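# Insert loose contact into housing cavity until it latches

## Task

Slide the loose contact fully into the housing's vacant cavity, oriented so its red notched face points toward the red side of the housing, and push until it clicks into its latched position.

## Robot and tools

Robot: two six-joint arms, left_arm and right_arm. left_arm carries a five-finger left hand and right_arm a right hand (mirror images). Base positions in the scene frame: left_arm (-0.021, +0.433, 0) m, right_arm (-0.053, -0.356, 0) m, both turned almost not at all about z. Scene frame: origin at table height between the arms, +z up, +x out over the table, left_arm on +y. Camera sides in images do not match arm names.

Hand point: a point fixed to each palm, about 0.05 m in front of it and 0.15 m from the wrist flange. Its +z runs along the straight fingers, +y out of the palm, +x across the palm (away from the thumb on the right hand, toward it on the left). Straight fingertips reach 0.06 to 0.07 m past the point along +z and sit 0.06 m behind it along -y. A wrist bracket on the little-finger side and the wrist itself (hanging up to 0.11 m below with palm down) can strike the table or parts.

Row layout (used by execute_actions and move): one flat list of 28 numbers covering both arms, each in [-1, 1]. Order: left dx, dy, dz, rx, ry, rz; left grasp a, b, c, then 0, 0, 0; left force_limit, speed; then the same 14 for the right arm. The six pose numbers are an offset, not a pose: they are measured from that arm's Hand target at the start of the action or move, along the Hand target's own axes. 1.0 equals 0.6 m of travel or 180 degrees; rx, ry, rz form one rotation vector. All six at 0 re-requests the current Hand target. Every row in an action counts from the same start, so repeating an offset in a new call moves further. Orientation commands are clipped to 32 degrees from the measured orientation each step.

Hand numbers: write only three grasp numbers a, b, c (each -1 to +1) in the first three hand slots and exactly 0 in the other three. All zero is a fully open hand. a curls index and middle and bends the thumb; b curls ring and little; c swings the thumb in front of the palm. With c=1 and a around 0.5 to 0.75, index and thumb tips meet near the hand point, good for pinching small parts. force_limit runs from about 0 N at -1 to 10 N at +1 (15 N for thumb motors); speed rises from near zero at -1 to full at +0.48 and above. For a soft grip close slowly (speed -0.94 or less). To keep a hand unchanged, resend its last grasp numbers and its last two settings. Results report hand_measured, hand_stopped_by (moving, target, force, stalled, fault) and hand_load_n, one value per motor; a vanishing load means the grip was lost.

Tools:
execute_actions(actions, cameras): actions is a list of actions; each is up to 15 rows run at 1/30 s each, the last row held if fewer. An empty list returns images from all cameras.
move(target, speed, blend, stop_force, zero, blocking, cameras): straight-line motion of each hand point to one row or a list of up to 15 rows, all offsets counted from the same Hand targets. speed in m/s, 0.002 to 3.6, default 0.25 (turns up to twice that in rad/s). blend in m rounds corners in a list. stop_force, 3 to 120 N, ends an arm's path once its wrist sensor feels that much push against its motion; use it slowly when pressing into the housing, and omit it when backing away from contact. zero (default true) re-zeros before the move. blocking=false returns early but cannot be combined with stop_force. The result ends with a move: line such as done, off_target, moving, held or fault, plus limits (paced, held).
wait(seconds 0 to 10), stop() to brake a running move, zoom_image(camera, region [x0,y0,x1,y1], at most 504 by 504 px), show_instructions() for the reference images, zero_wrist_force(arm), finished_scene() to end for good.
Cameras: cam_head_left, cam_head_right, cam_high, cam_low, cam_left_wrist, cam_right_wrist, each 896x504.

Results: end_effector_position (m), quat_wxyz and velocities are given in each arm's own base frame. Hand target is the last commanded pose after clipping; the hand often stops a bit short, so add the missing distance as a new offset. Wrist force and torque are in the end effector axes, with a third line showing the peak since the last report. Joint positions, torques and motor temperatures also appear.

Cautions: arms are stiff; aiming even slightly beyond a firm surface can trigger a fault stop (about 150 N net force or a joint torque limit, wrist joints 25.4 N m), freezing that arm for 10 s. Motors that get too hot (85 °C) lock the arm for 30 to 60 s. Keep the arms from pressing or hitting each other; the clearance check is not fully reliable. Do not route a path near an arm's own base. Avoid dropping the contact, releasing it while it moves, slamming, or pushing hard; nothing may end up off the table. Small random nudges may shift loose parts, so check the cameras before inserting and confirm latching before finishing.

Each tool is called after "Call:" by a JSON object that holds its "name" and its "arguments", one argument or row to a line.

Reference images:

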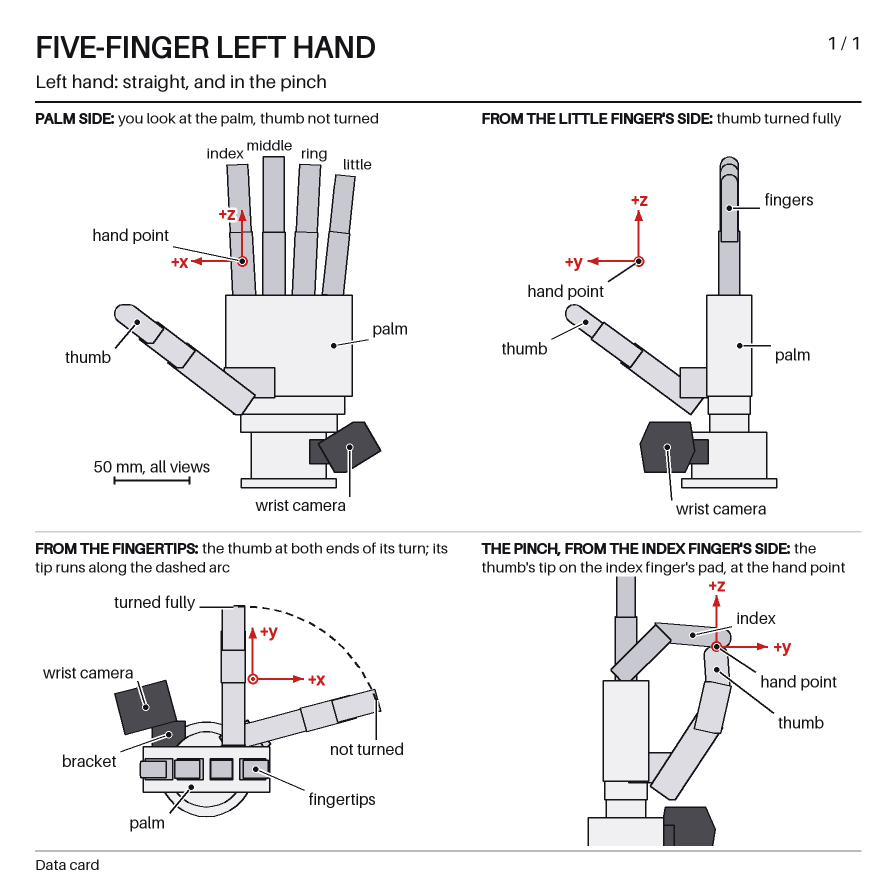

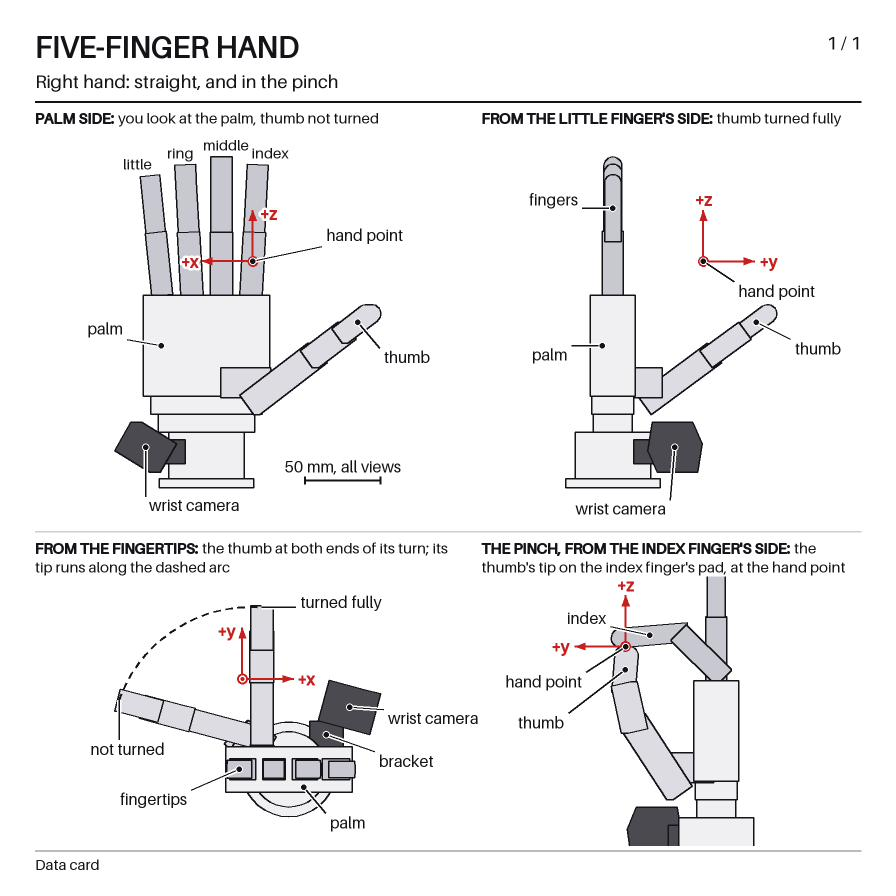

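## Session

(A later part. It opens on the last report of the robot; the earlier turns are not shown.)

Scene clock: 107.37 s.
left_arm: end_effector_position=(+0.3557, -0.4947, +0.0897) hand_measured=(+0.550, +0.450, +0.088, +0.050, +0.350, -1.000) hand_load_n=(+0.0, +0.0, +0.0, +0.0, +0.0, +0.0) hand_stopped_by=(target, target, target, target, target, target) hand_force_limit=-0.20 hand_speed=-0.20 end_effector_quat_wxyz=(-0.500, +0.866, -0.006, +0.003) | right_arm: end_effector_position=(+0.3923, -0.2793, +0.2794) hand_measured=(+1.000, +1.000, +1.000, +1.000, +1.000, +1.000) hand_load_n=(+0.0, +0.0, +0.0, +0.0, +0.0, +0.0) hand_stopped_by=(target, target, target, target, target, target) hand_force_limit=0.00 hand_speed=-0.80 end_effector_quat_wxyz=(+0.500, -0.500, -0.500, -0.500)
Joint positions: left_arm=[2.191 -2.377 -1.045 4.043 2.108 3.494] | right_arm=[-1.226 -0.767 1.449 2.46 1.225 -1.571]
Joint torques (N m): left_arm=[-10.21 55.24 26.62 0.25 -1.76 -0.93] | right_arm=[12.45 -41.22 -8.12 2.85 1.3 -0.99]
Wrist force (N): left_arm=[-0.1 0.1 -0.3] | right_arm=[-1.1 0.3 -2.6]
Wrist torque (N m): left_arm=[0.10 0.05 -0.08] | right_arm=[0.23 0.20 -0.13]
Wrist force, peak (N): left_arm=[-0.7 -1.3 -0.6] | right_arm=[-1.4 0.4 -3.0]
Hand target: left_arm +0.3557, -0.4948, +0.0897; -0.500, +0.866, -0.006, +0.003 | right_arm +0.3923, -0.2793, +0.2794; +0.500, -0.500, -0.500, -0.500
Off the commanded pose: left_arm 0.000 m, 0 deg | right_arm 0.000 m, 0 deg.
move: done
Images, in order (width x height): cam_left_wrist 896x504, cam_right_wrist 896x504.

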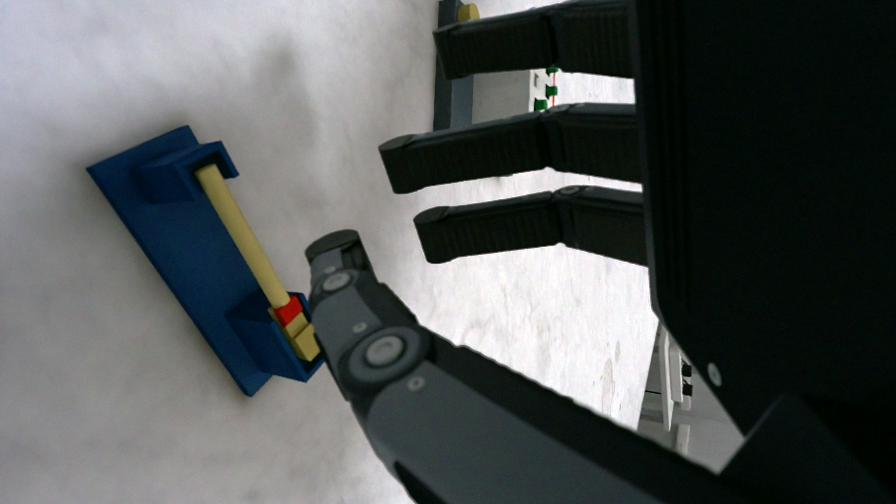

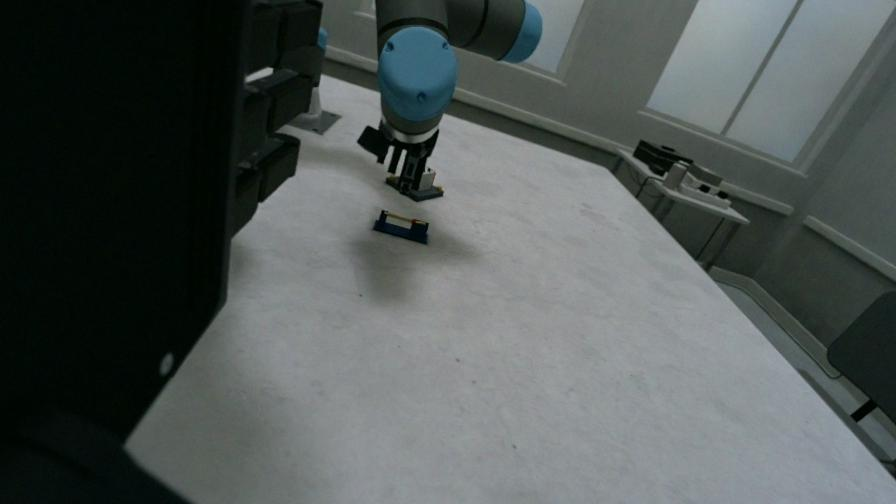

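Call:
{"name": "move", "arguments": {
  "target": [0.0055,0.0618,0.043,0,0,0, 0.5,0.25,1,0,0,0, -0.2,-0.2, 0,0,0,0,0,0, 0,0,0,0,0,0, 0,-0.8],
  "speed": 0.1,
  "cameras": ["cam_left_wrist","cam_right_wrist"]
}}

Call:
{"name": "zoom_image", "arguments": {
  "camera": "cam_left_wrist",
  "region": [220, 100, 500, 380]
}}

Call:
{"name": "zoom_image", "arguments": {
  "camera": "cam_right_wrist",
  "region": [350, 120, 470, 250]
}}

Scene clock: 109.73 s.
left_arm: end_effector_position=(+0.3590, -0.4909, +0.0446) hand_measured=(+0.550, +0.450, +0.088, +0.050, +0.350, -1.000) hand_load_n=(+0.0, +0.5, +0.0, +0.0, +0.0, +0.0) hand_stopped_by=(target, target, target, target, target, target) hand_force_limit=-0.20 hand_speed=-0.20 end_effector_quat_wxyz=(-0.500, +0.866, -0.006, +0.003) | right_arm: end_effector_position=(+0.3923, -0.2793, +0.2794) hand_measured=(+1.000, +1.000, +1.000, +1.000, +1.000, +1.000) hand_load_n=(+0.0, -0.5, +0.0, +0.0, +0.0, +0.0) hand_stopped_by=(target, target, target, target, target, target) hand_force_limit=0.00 hand_speed=-0.80 end_effector_quat_wxyz=(+0.500, -0.500, -0.500, -0.500)
Joint positions: left_arm=[2.198 -2.411 -1.105 4.139 2.114 3.498] | right_arm=[-1.226 -0.767 1.449 2.46 1.225 -1.571]
Joint torques (N m): left_arm=[-2.46 61.74 28.57 -1.15 0.42 0.66] | right_arm=[13.66 -41.94 -8.21 2.91 1.54 -0.99]
Wrist force (N): left_arm=[-0.3 -0.1 -0.2] | right_arm=[-1.2 0.1 -2.6]
Wrist torque (N m): left_arm=[0.08 0.10 -0.10] | right_arm=[0.20 0.20 -0.14]
Wrist force, peak (N): left_arm=[-0.2 -0.8 -0.8] | right_arm=[-1.7 0.4 -2.8]
Hand target: left_arm +0.3590, -0.4910, +0.0447; -0.500, +0.866, -0.006, +0.003 | right_arm +0.3923, -0.2793, +0.2794; +0.500, -0.500, -0.500, -0.500
Off the commanded pose: left_arm 0.000 m, 0 deg | right_arm 0.000 m, 0 deg.
move: done
Images, in order (width x height): cam_left_wrist 896x504, cam_right_wrist 896x504.

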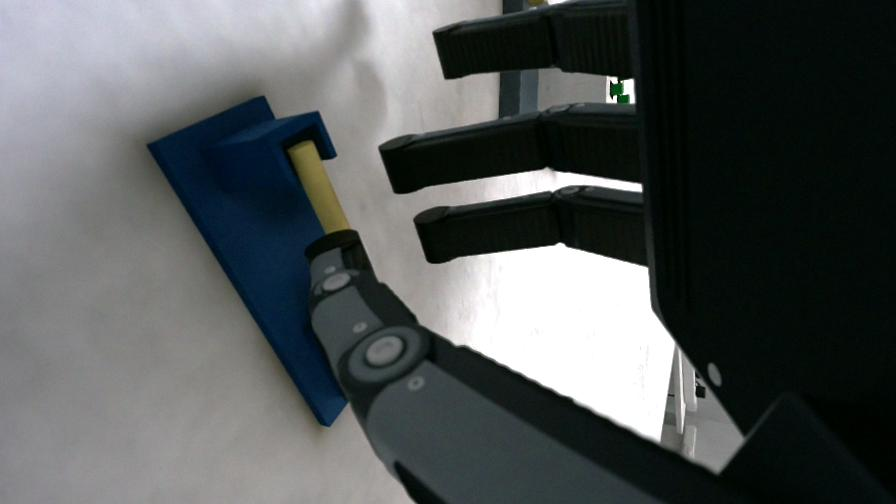

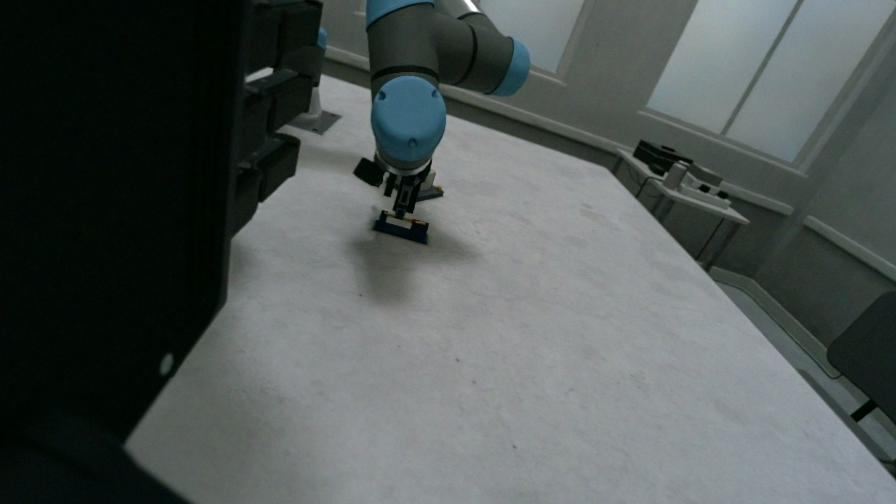

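Scaled by 1.800.

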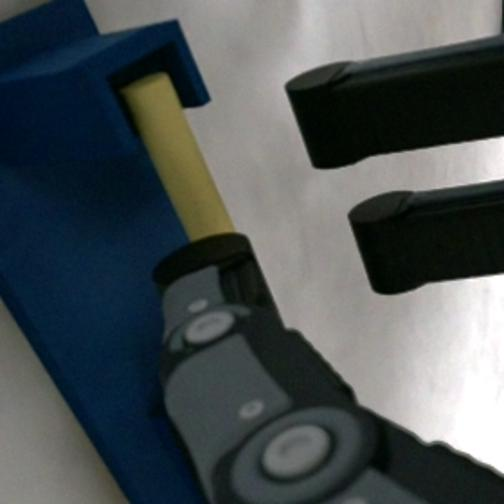

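Scaled by 3.877.

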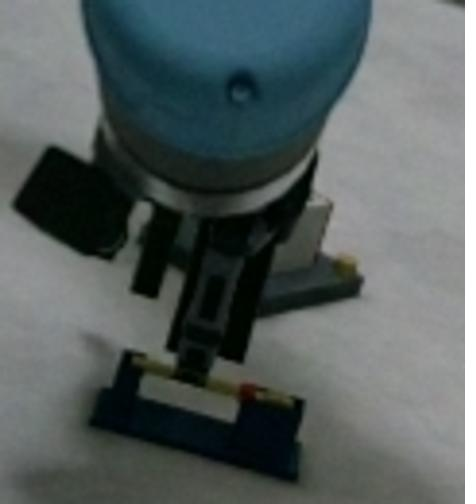

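Call:
{"name": "move", "arguments": {
  "target": [0.0017,0.012,0.0127,0,0,0, 0.5,0.25,1,0,0,0, -0.2,-0.2, 0,0,0,0,0,0, 0,0,0,0,0,0, 0,-0.8],
  "speed": 0.05,
  "cameras": ["cam_left_wrist","cam_right_wrist"]
}}

Call:
{"name": "zoom_image", "arguments": {
  "camera": "cam_left_wrist",
  "region": [220, 100, 500, 380]
}}

Call:
{"name": "zoom_image", "arguments": {
  "camera": "cam_right_wrist",
  "region": [360, 170, 450, 250]
}}

Scene clock: 113.17 s.
left_arm: end_effector_position=(+0.3600, -0.4879, +0.0345) hand_measured=(+0.550, +0.450, +0.088, +0.050, +0.350, -1.000) hand_load_n=(+0.0, +0.0, +0.0, +0.0, +0.0, +0.0) hand_stopped_by=(target, target, target, target, target, target) hand_force_limit=-0.20 hand_speed=-0.20 end_effector_quat_wxyz=(-0.500, +0.866, -0.006, +0.003) | right_arm: end_effector_position=(+0.3923, -0.2793, +0.2794) hand_measured=(+1.000, +1.000, +1.000, +1.000, +1.000, +1.000) hand_load_n=(+0.0, +0.0, +0.5, +0.0, +0.0, +0.0) hand_stopped_by=(target, target, target, target, target, target) hand_force_limit=0.00 hand_speed=-0.80 end_effector_quat_wxyz=(+0.500, -0.500, -0.500, -0.500)
Joint positions: left_arm=[2.201 -2.415 -1.125 4.165 2.116 3.501] | right_arm=[-1.226 -0.767 1.449 2.46 1.225 -1.571]
Joint torques (N m): left_arm=[6.91 57.05 29.89 -1.7 2.01 1.76] | right_arm=[13.69 -42.03 -7.79 2.66 1.45 -0.96]
Wrist force (N): left_arm=[-0.3 -0.1 -0.2] | right_arm=[-1.2 0.0 -2.4]
Wrist torque (N m): left_arm=[0.08 0.10 -0.11] | right_arm=[0.16 0.21 -0.15]
Wrist force, peak (N): left_arm=[-0.2 -0.5 -0.2] | right_arm=[-1.6 0.2 -2.9]
Hand target: left_arm +0.3600, -0.4880, +0.0346; -0.500, +0.866, -0.006, +0.003 | right_arm +0.3923, -0.2793, +0.2794; +0.500, -0.500, -0.500, -0.500
Off the commanded pose: left_arm 0.000 m, 0 deg | right_arm 0.000 m, 0 deg.
move: done
Images, in order (width x height): cam_left_wrist 896x504, cam_right_wrist 896x504.

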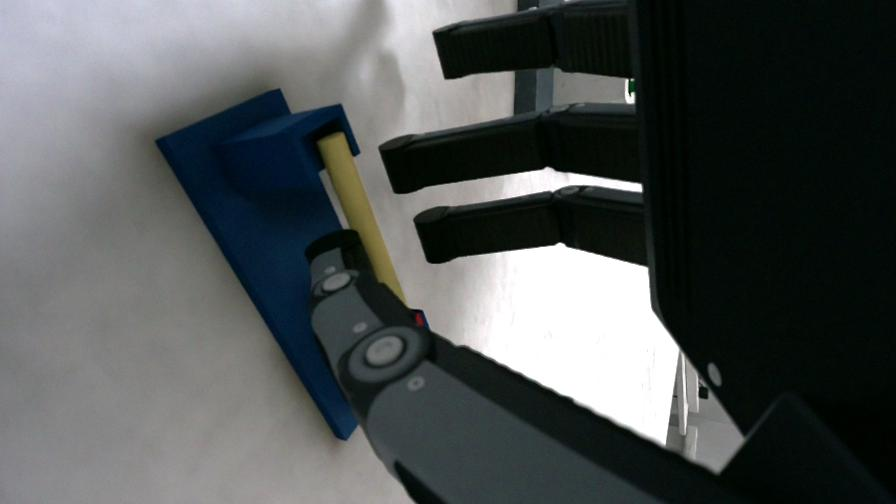

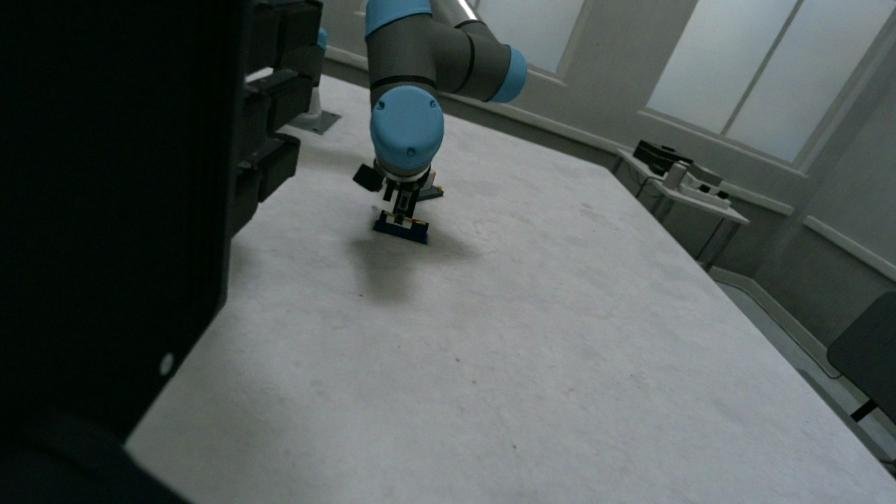

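Scaled by 1.800.

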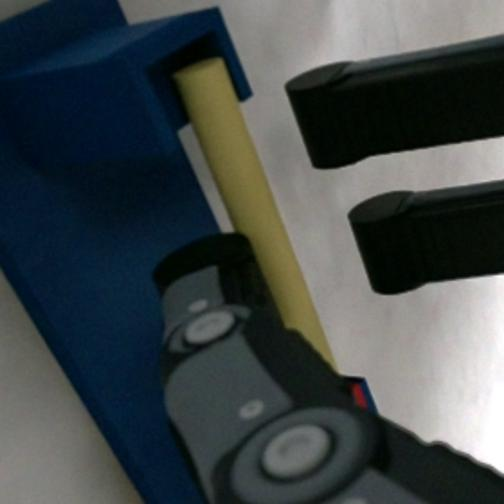

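Scaled by 5.600.

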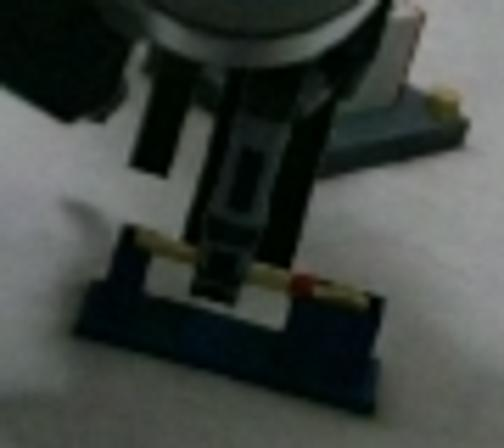

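Call:
{"name": "move", "arguments": {
  "target": [-0.0072,0.0058,0.0033,0,0,0, 0.5,0.25,1,0,0,0, -0.2,-0.2, 0,0,0,0,0,0, 0,0,0,0,0,0, 0,-0.8],
  "speed": 0.04,
  "cameras": ["cam_left_wrist","cam_right_wrist"]
}}

Call:
{"name": "zoom_image", "arguments": {
  "camera": "cam_left_wrist",
  "region": [220, 100, 500, 380]
}}

Call:
{"name": "zoom_image", "arguments": {
  "camera": "cam_right_wrist",
  "region": [360, 170, 450, 250]
}}

Scene clock: 117.50 s.
left_arm: end_effector_position=(+0.3556, -0.4880, +0.0305) hand_measured=(+0.550, +0.450, +0.088, +0.050, +0.350, -1.000) hand_load_n=(+0.0, +0.0, +0.0, +0.0, +0.0, +0.0) hand_stopped_by=(target, target, target, target, target, target) hand_force_limit=-0.20 hand_speed=-0.20 end_effector_quat_wxyz=(-0.500, +0.866, -0.006, +0.003) | right_arm: end_effector_position=(+0.3923, -0.2793, +0.2794) hand_measured=(+1.000, +1.000, +1.000, +1.000, +1.000, +1.000) hand_load_n=(+0.0, +0.0, +0.0, +0.0, +0.0, +0.0) hand_stopped_by=(target, target, target, target, target, target) hand_force_limit=0.00 hand_speed=-0.80 end_effector_quat_wxyz=(+0.500, -0.500, -0.500, -0.500)
Joint positions: left_arm=[2.196 -2.415 -1.137 4.174 2.112 3.497] | right_arm=[-1.226 -0.767 1.449 2.46 1.225 -1.571]
Joint torques (N m): left_arm=[-3.87 63.27 22.06 0.63 -1.25 -1.24] | right_arm=[12.58 -41.51 -8.54 2.49 1.58 -0.75]
Wrist force (N): left_arm=[-0.3 -0.1 -0.3] | right_arm=[-1.2 0.5 -2.7]
Wrist torque (N m): left_arm=[0.08 0.09 0.08] | right_arm=[0.27 0.22 -0.13]
Wrist force, peak (N): left_arm=[-0.5 -0.2 -0.3] | right_arm=[-1.6 0.2 -2.8]
Hand target: left_arm +0.3557, -0.4880, +0.0306; -0.500, +0.866, -0.006, +0.003 | right_arm +0.3923, -0.2793, +0.2794; +0.500, -0.500, -0.500, -0.500
Off the commanded pose: left_arm 0.000 m, 0 deg | right_arm 0.000 m, 0 deg.
move: done
Images, in order (width x height): cam_left_wrist 896x504, cam_right_wrist 896x504.

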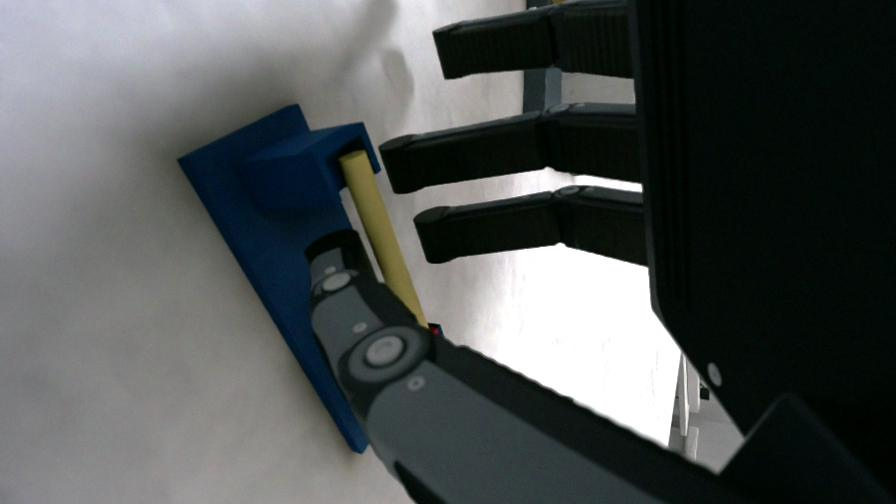

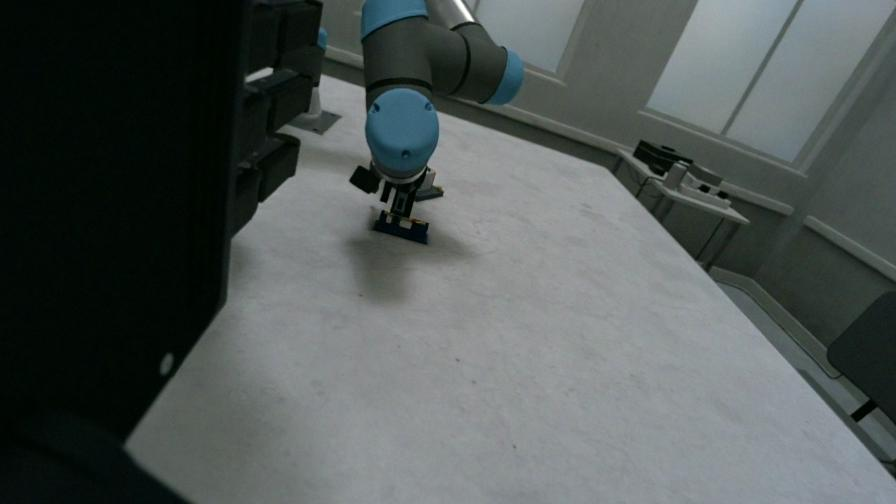

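Scaled by 1.800.

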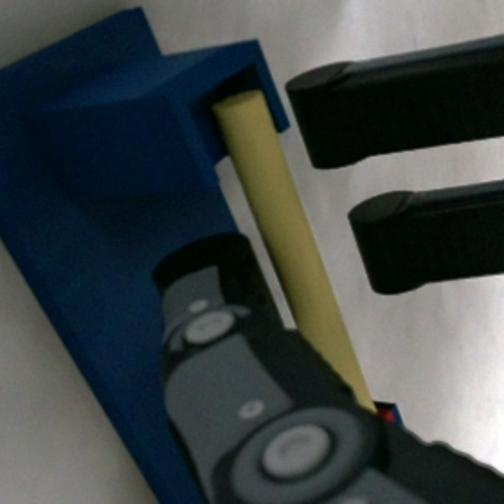

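Scaled by 5.600.

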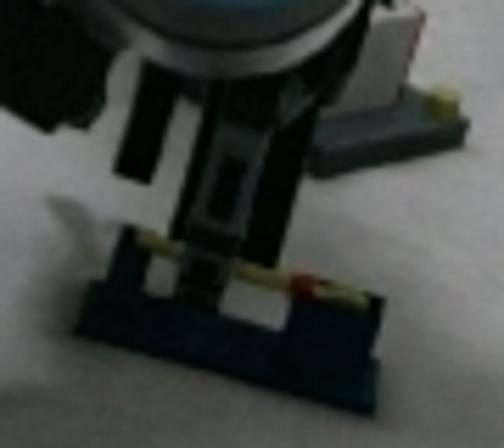

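Call:
{"name": "move", "arguments": {
  "target": [0,0,0,0,0,0, 0.6,0.25,1,0,0,0, -0.6,-0.8, 0,0,0,0,0,0, 0,0,0,0,0,0, 0,-0.8],
  "cameras": ["cam_left_wrist","cam_right_wrist"]
}}

Call:
{"name": "zoom_image", "arguments": {
  "camera": "cam_left_wrist",
  "region": [220, 100, 500, 380]
}}

Call:
{"name": "zoom_image", "arguments": {
  "camera": "cam_right_wrist",
  "region": [360, 170, 450, 250]
}}

Scene clock: 118.93 s.
left_arm: end_effector_position=(+0.3557, -0.4880, +0.0306) hand_measured=(+0.560, +0.436, -0.112, -0.150, +0.288, -1.000) hand_load_n=(-0.5, +0.0, +0.0, +0.0, +5.0, +0.5) hand_stopped_by=(target, target, target, target, force, target) hand_force_limit=-0.60 hand_speed=-0.80 end_effector_quat_wxyz=(-0.500, +0.866, -0.006, +0.003) | right_arm: end_effector_position=(+0.3923, -0.2793, +0.2794) hand_measured=(+1.000, +1.000, +1.000, +1.000, +1.000, +1.000) hand_load_n=(+0.0, +0.0, +0.0, +0.0, +0.0, +0.0) hand_stopped_by=(target, target, target, target, target, target) hand_force_limit=0.00 hand_speed=-0.80 end_effector_quat_wxyz=(+0.500, -0.500, -0.500, -0.500)
Joint positions: left_arm=[2.196 -2.415 -1.136 4.174 2.113 3.497] | right_arm=[-1.226 -0.767 1.449 2.46 1.225 -1.571]
Joint torques (N m): left_arm=[10.96 61.45 26.15 -1.57 2.53 1.8] | right_arm=[12.49 -41.65 -8.29 2.55 1.3 -0.86]
Wrist force (N): left_arm=[-0.3 2.6 -2.8] | right_arm=[-1.2 0.1 -2.7]
Wrist torque (N m): left_arm=[0.07 0.05 0.05] | right_arm=[0.20 0.20 -0.14]
Wrist force, peak (N): left_arm=[-0.4 3.0 -3.1] | right_arm=[-1.3 -0.1 -2.8]
Hand target: left_arm +0.3557, -0.4880, +0.0306; -0.500, +0.866, -0.006, +0.003 | right_arm +0.3923, -0.2793, +0.2794; +0.500, -0.500, -0.500, -0.500
Off the commanded pose: left_arm 0.000 m, 0 deg | right_arm 0.000 m, 0 deg.
move: done
Images, in order (width x height): cam_left_wrist 896x504, cam_right_wrist 896x504.

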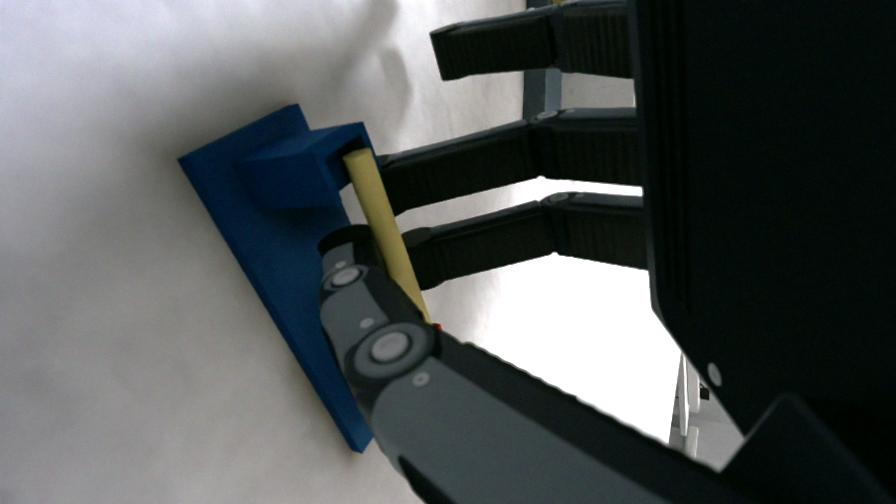

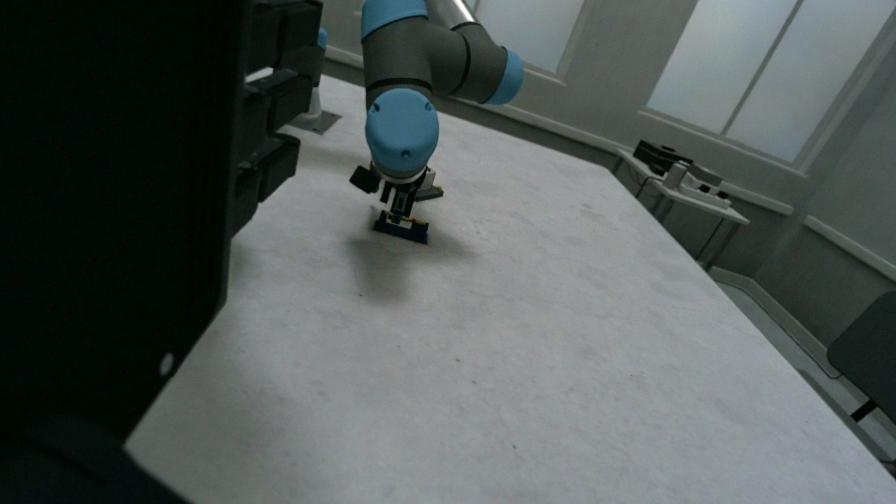

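Scaled by 1.800.

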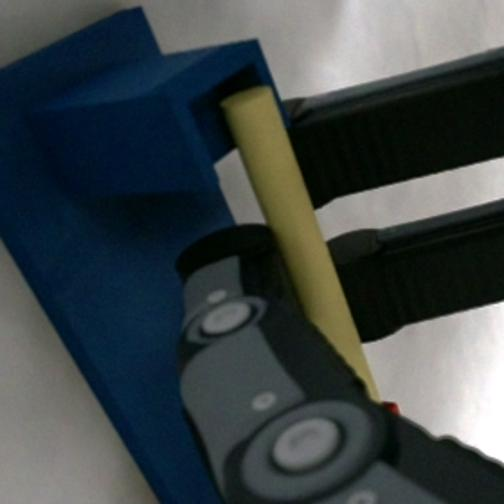

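Scaled by 5.600.

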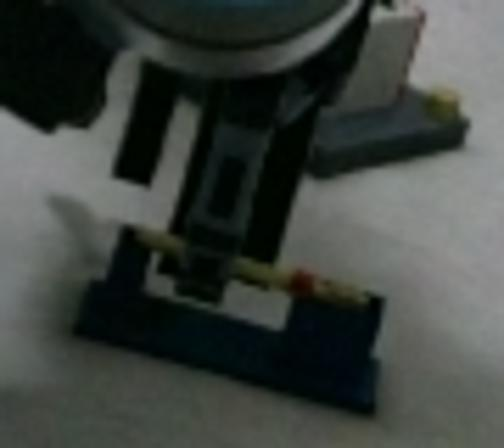

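Call:
{"name": "move", "arguments": {
  "target": [0,0,0,0,0,0, 0.65,0.25,1,0,0,0, -0.6,-0.85, 0,0,0,0,0,0, 0,0,0,0,0,0, 0,-0.8],
  "cameras": ["cam_left_wrist","cam_right_wrist"]
}}

Call:
{"name": "zoom_image", "arguments": {
  "camera": "cam_left_wrist",
  "region": [220, 100, 500, 380]
}}

Scene clock: 120.13 s.
left_arm: end_effector_position=(+0.3557, -0.4880, +0.0306) hand_measured=(+0.566, +0.428, -0.212, -0.250, +0.288, -1.000) hand_load_n=(+0.0, +0.0, +0.0, +0.0, +5.0, +0.5) hand_stopped_by=(target, target, target, target, force, target) hand_force_limit=-0.60 hand_speed=-0.85 end_effector_quat_wxyz=(-0.500, +0.866, -0.006, +0.003) | right_arm: end_effector_position=(+0.3923, -0.2793, +0.2794) hand_measured=(+1.000, +1.000, +1.000, +1.000, +1.000, +1.000) hand_load_n=(+0.0, +0.0, +0.0, +0.0, +0.0, +0.5) hand_stopped_by=(target, target, target, target, target, target) hand_force_limit=0.00 hand_speed=-0.80 end_effector_quat_wxyz=(+0.500, -0.500, -0.500, -0.500)
Joint positions: left_arm=[2.196 -2.415 -1.136 4.174 2.113 3.497] | right_arm=[-1.226 -0.767 1.449 2.46 1.225 -1.571]
Joint torques (N m): left_arm=[10.86 59.95 20.86 -1.66 2.12 1.73] | right_arm=[12.28 -41.67 -8.81 2.74 1.53 -0.85]
Wrist force (N): left_arm=[-0.5 2.5 -2.9] | right_arm=[-1.5 0.1 -2.9]
Wrist torque (N m): left_arm=[0.06 0.08 0.04] | right_arm=[0.21 0.25 -0.16]
Wrist force, peak (N): left_arm=[-0.3 3.3 -2.8] | right_arm=[-1.5 0.1 -2.9]
Hand target: left_arm +0.3557, -0.4880, +0.0306; -0.500, +0.866, -0.006, +0.003 | right_arm +0.3923, -0.2793, +0.2794; +0.500, -0.500, -0.500, -0.500
Off the commanded pose: left_arm 0.000 m, 0 deg | right_arm 0.000 m, 0 deg.
move: done
Images, in order (width x height): cam_left_wrist 896x504, cam_right_wrist 896x504.

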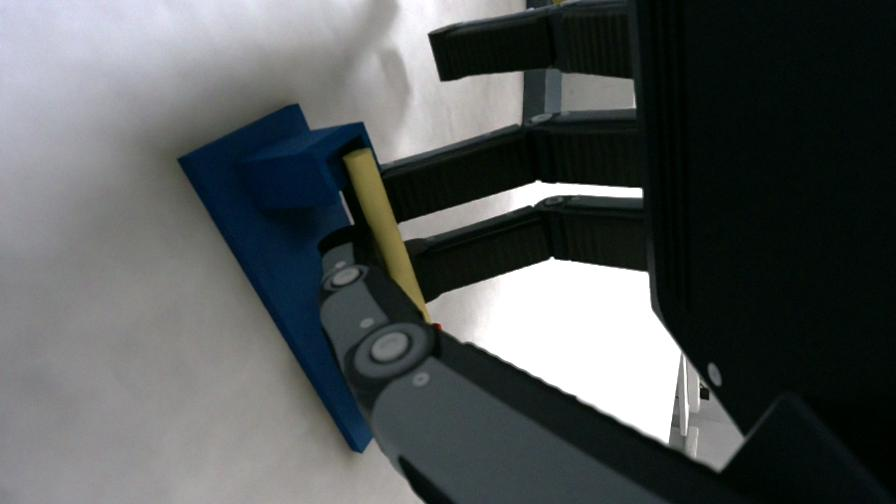

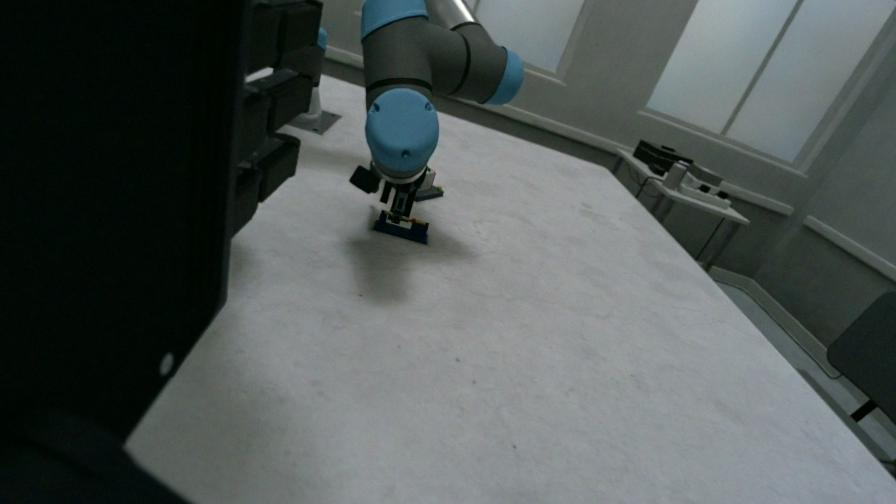

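Scaled by 1.800.

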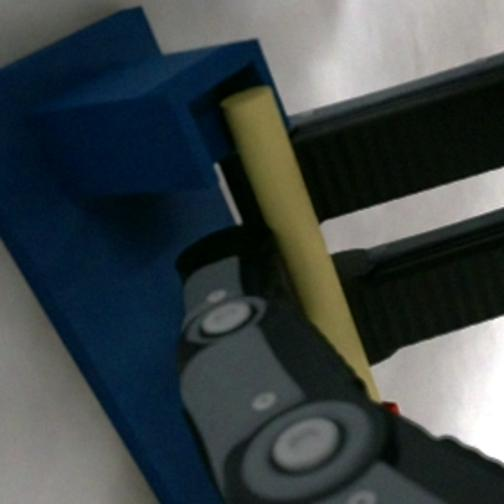

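Call:
{"name": "move", "arguments": {
  "target": [0,0,0,0,0,0, 0.72,0.25,1,0,0,0, -0.6,-0.88, 0,0,0,0,0,0, 0,0,0,0,0,0, 0,-0.8],
  "cameras": ["cam_left_wrist","cam_right_wrist"]
}}

Call:
{"name": "zoom_image", "arguments": {
  "camera": "cam_left_wrist",
  "region": [220, 100, 500, 380]
}}

Call:
{"name": "zoom_image", "arguments": {
  "camera": "cam_right_wrist",
  "region": [360, 170, 450, 250]
}}

Scene clock: 121.30 s.
left_arm: end_effector_position=(+0.3557, -0.4880, +0.0306) hand_measured=(+0.572, +0.418, -0.288, -0.348, +0.286, -1.000) hand_load_n=(+0.0, +0.0, +5.5, +4.5, +1.5, +0.0) hand_stopped_by=(target, target, force, force, force, target) hand_force_limit=-0.60 hand_speed=-0.88 end_effector_quat_wxyz=(-0.500, +0.866, -0.006, +0.003) | right_arm: end_effector_position=(+0.3923, -0.2793, +0.2794) hand_measured=(+1.000, +1.000, +1.000, +1.000, +1.000, +1.000) hand_load_n=(+0.0, +0.0, +0.0, +0.0, +0.0, +0.0) hand_stopped_by=(target, target, target, target, target, target) hand_force_limit=0.00 hand_speed=-0.80 end_effector_quat_wxyz=(+0.500, -0.500, -0.500, -0.500)
Joint positions: left_arm=[2.196 -2.415 -1.136 4.174 2.113 3.497] | right_arm=[-1.226 -0.767 1.449 2.46 1.225 -1.571]
Joint torques (N m): left_arm=[10.97 58.61 15.14 -1.55 1.59 1.71] | right_arm=[12.81 -40.85 -8.31 2.34 1.34 -0.81]
Wrist force (N): left_arm=[-0.5 -0.1 0.0] | right_arm=[-1.3 0.3 -2.9]
Wrist torque (N m): left_arm=[0.07 0.13 0.07] | right_arm=[0.24 0.22 -0.14]
Wrist force, peak (N): left_arm=[-0.4 3.1 -3.1] | right_arm=[-1.4 0.0 -2.9]
Hand target: left_arm +0.3557, -0.4880, +0.0306; -0.500, +0.866, -0.006, +0.003 | right_arm +0.3923, -0.2793, +0.2794; +0.500, -0.500, -0.500, -0.500
Off the commanded pose: left_arm 0.000 m, 0 deg | right_arm 0.000 m, 0 deg.
move: done
Images, in order (width x height): cam_left_wrist 896x504, cam_right_wrist 896x504.

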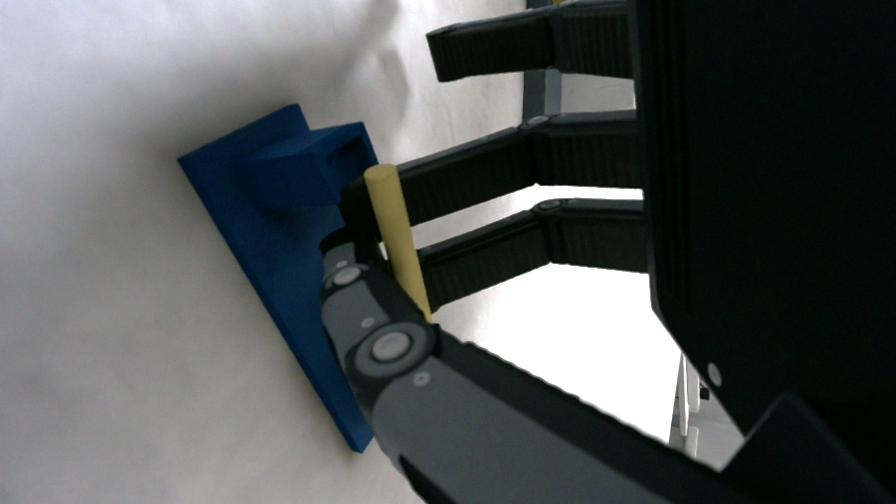

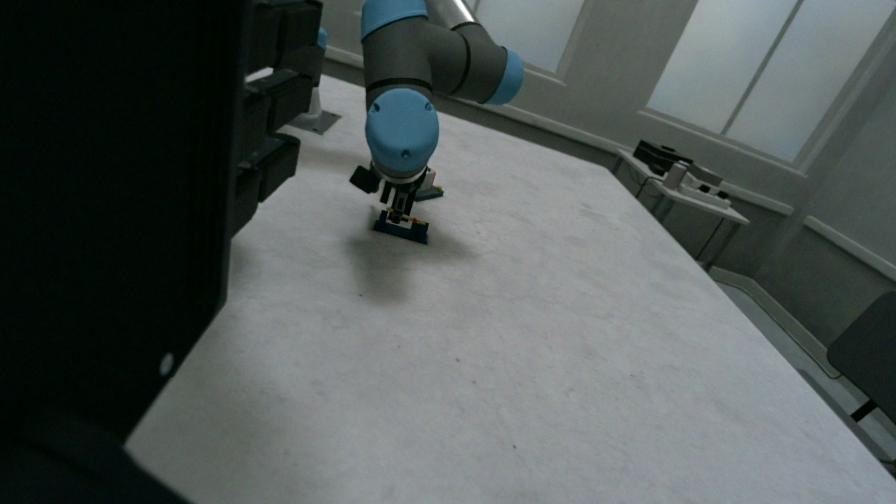

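Scaled by 1.800.

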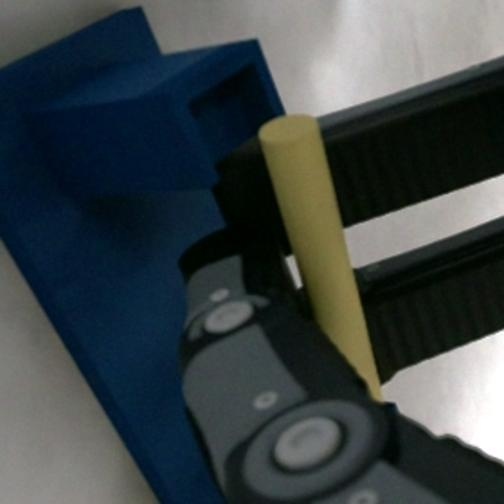

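Scaled by 5.600.

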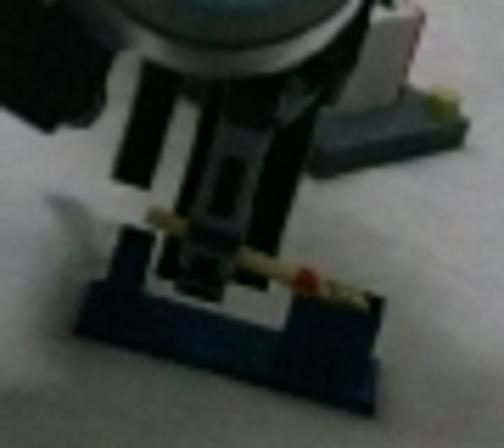

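Call:
{"name": "move", "arguments": {
  "target": [0,0,0,0,0,0, 0.5,0.25,1,0,0,0, -0.6,-0.8, 0,0,0,0,0,0, 0,0,0,0,0,0, 0,-0.8],
  "cameras": ["cam_left_wrist","cam_right_wrist"]
}}

Call:
{"name": "zoom_image", "arguments": {
  "camera": "cam_left_wrist",
  "region": [220, 100, 500, 380]
}}

Call:
{"name": "zoom_image", "arguments": {
  "camera": "cam_right_wrist",
  "region": [360, 170, 450, 250]
}}

Scene clock: 124.27 s.
left_arm: end_effector_position=(+0.3557, -0.4880, +0.0306) hand_measured=(+0.550, +0.450, +0.088, +0.050, +0.350, -1.000) hand_load_n=(+0.0, -0.5, +0.0, +0.0, +0.0, +0.0) hand_stopped_by=(target, target, target, target, target, target) hand_force_limit=-0.60 hand_speed=-0.80 end_effector_quat_wxyz=(-0.500, +0.866, -0.006, +0.003) | right_arm: end_effector_position=(+0.3923, -0.2793, +0.2794) hand_measured=(+1.000, +1.000, +1.000, +1.000, +1.000, +1.000) hand_load_n=(-0.5, +0.0, +0.0, +0.0, +0.0, +0.0) hand_stopped_by=(target, target, target, target, target, target) hand_force_limit=0.00 hand_speed=-0.80 end_effector_quat_wxyz=(+0.500, -0.500, -0.500, -0.500)
Joint positions: left_arm=[2.196 -2.415 -1.136 4.174 2.113 3.497] | right_arm=[-1.226 -0.767 1.449 2.46 1.225 -1.571]
Joint torques (N m): left_arm=[10.77 55.09 12.07 -1.5 0.52 1.75] | right_arm=[12.38 -41.1 -8.37 2.41 1.41 -0.88]
Wrist force (N): left_arm=[-0.3 -0.4 0.0] | right_arm=[-1.3 0.1 -2.5]
Wrist torque (N m): left_arm=[0.02 0.10 0.09] | right_arm=[0.19 0.21 -0.15]
Wrist force, peak (N): left_arm=[-0.4 -0.3 -0.4] | right_arm=[-1.5 0.5 -3.0]
Hand target: left_arm +0.3557, -0.4880, +0.0306; -0.500, +0.866, -0.006, +0.003 | right_arm +0.3923, -0.2793, +0.2794; +0.500, -0.500, -0.500, -0.500
Off the commanded pose: left_arm 0.000 m, 0 deg | right_arm 0.000 m, 0 deg.
move: done
Images, in order (width x height): cam_left_wrist 896x504, cam_right_wrist 896x504.

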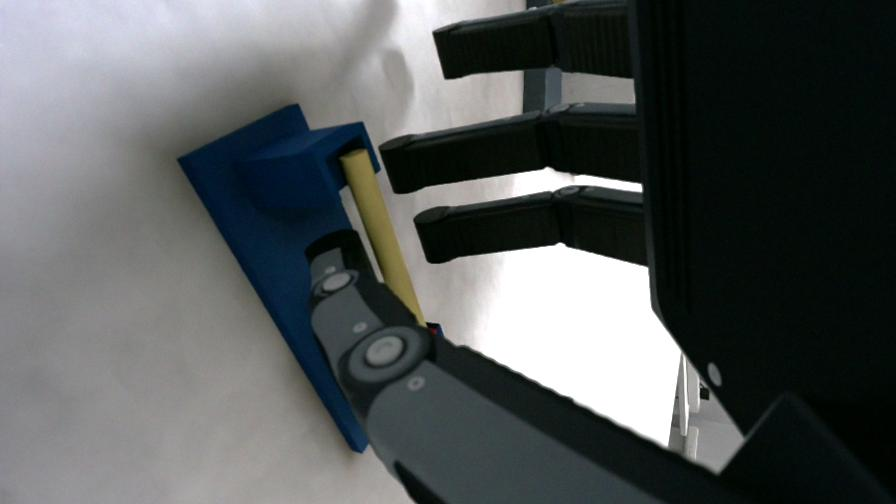

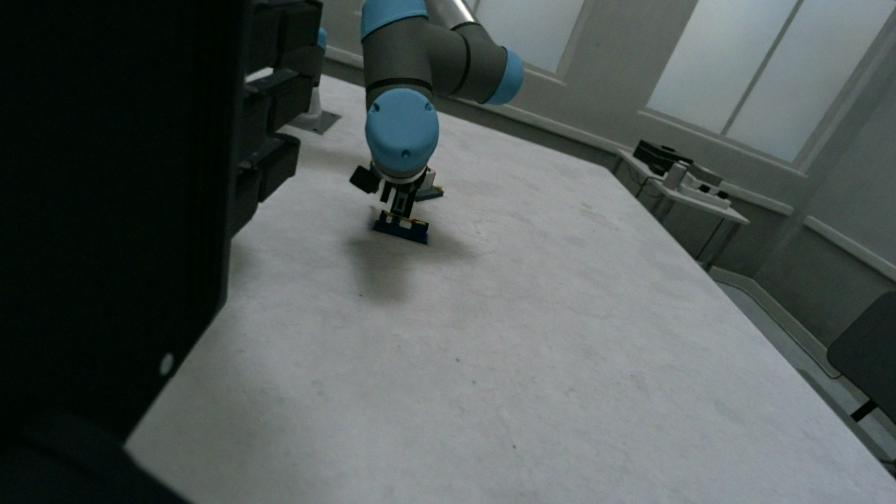

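Scaled by 1.800.

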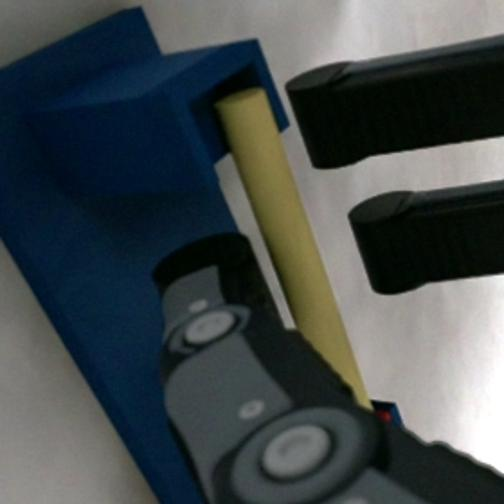

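Scaled by 5.600.

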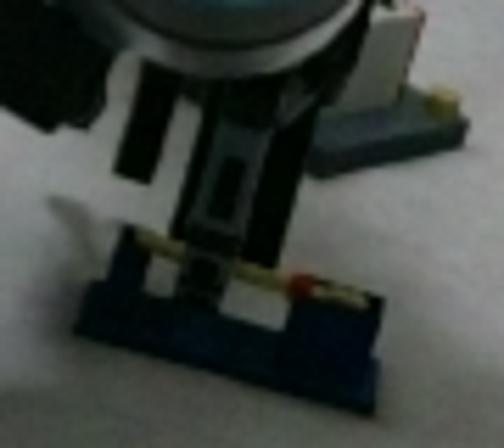

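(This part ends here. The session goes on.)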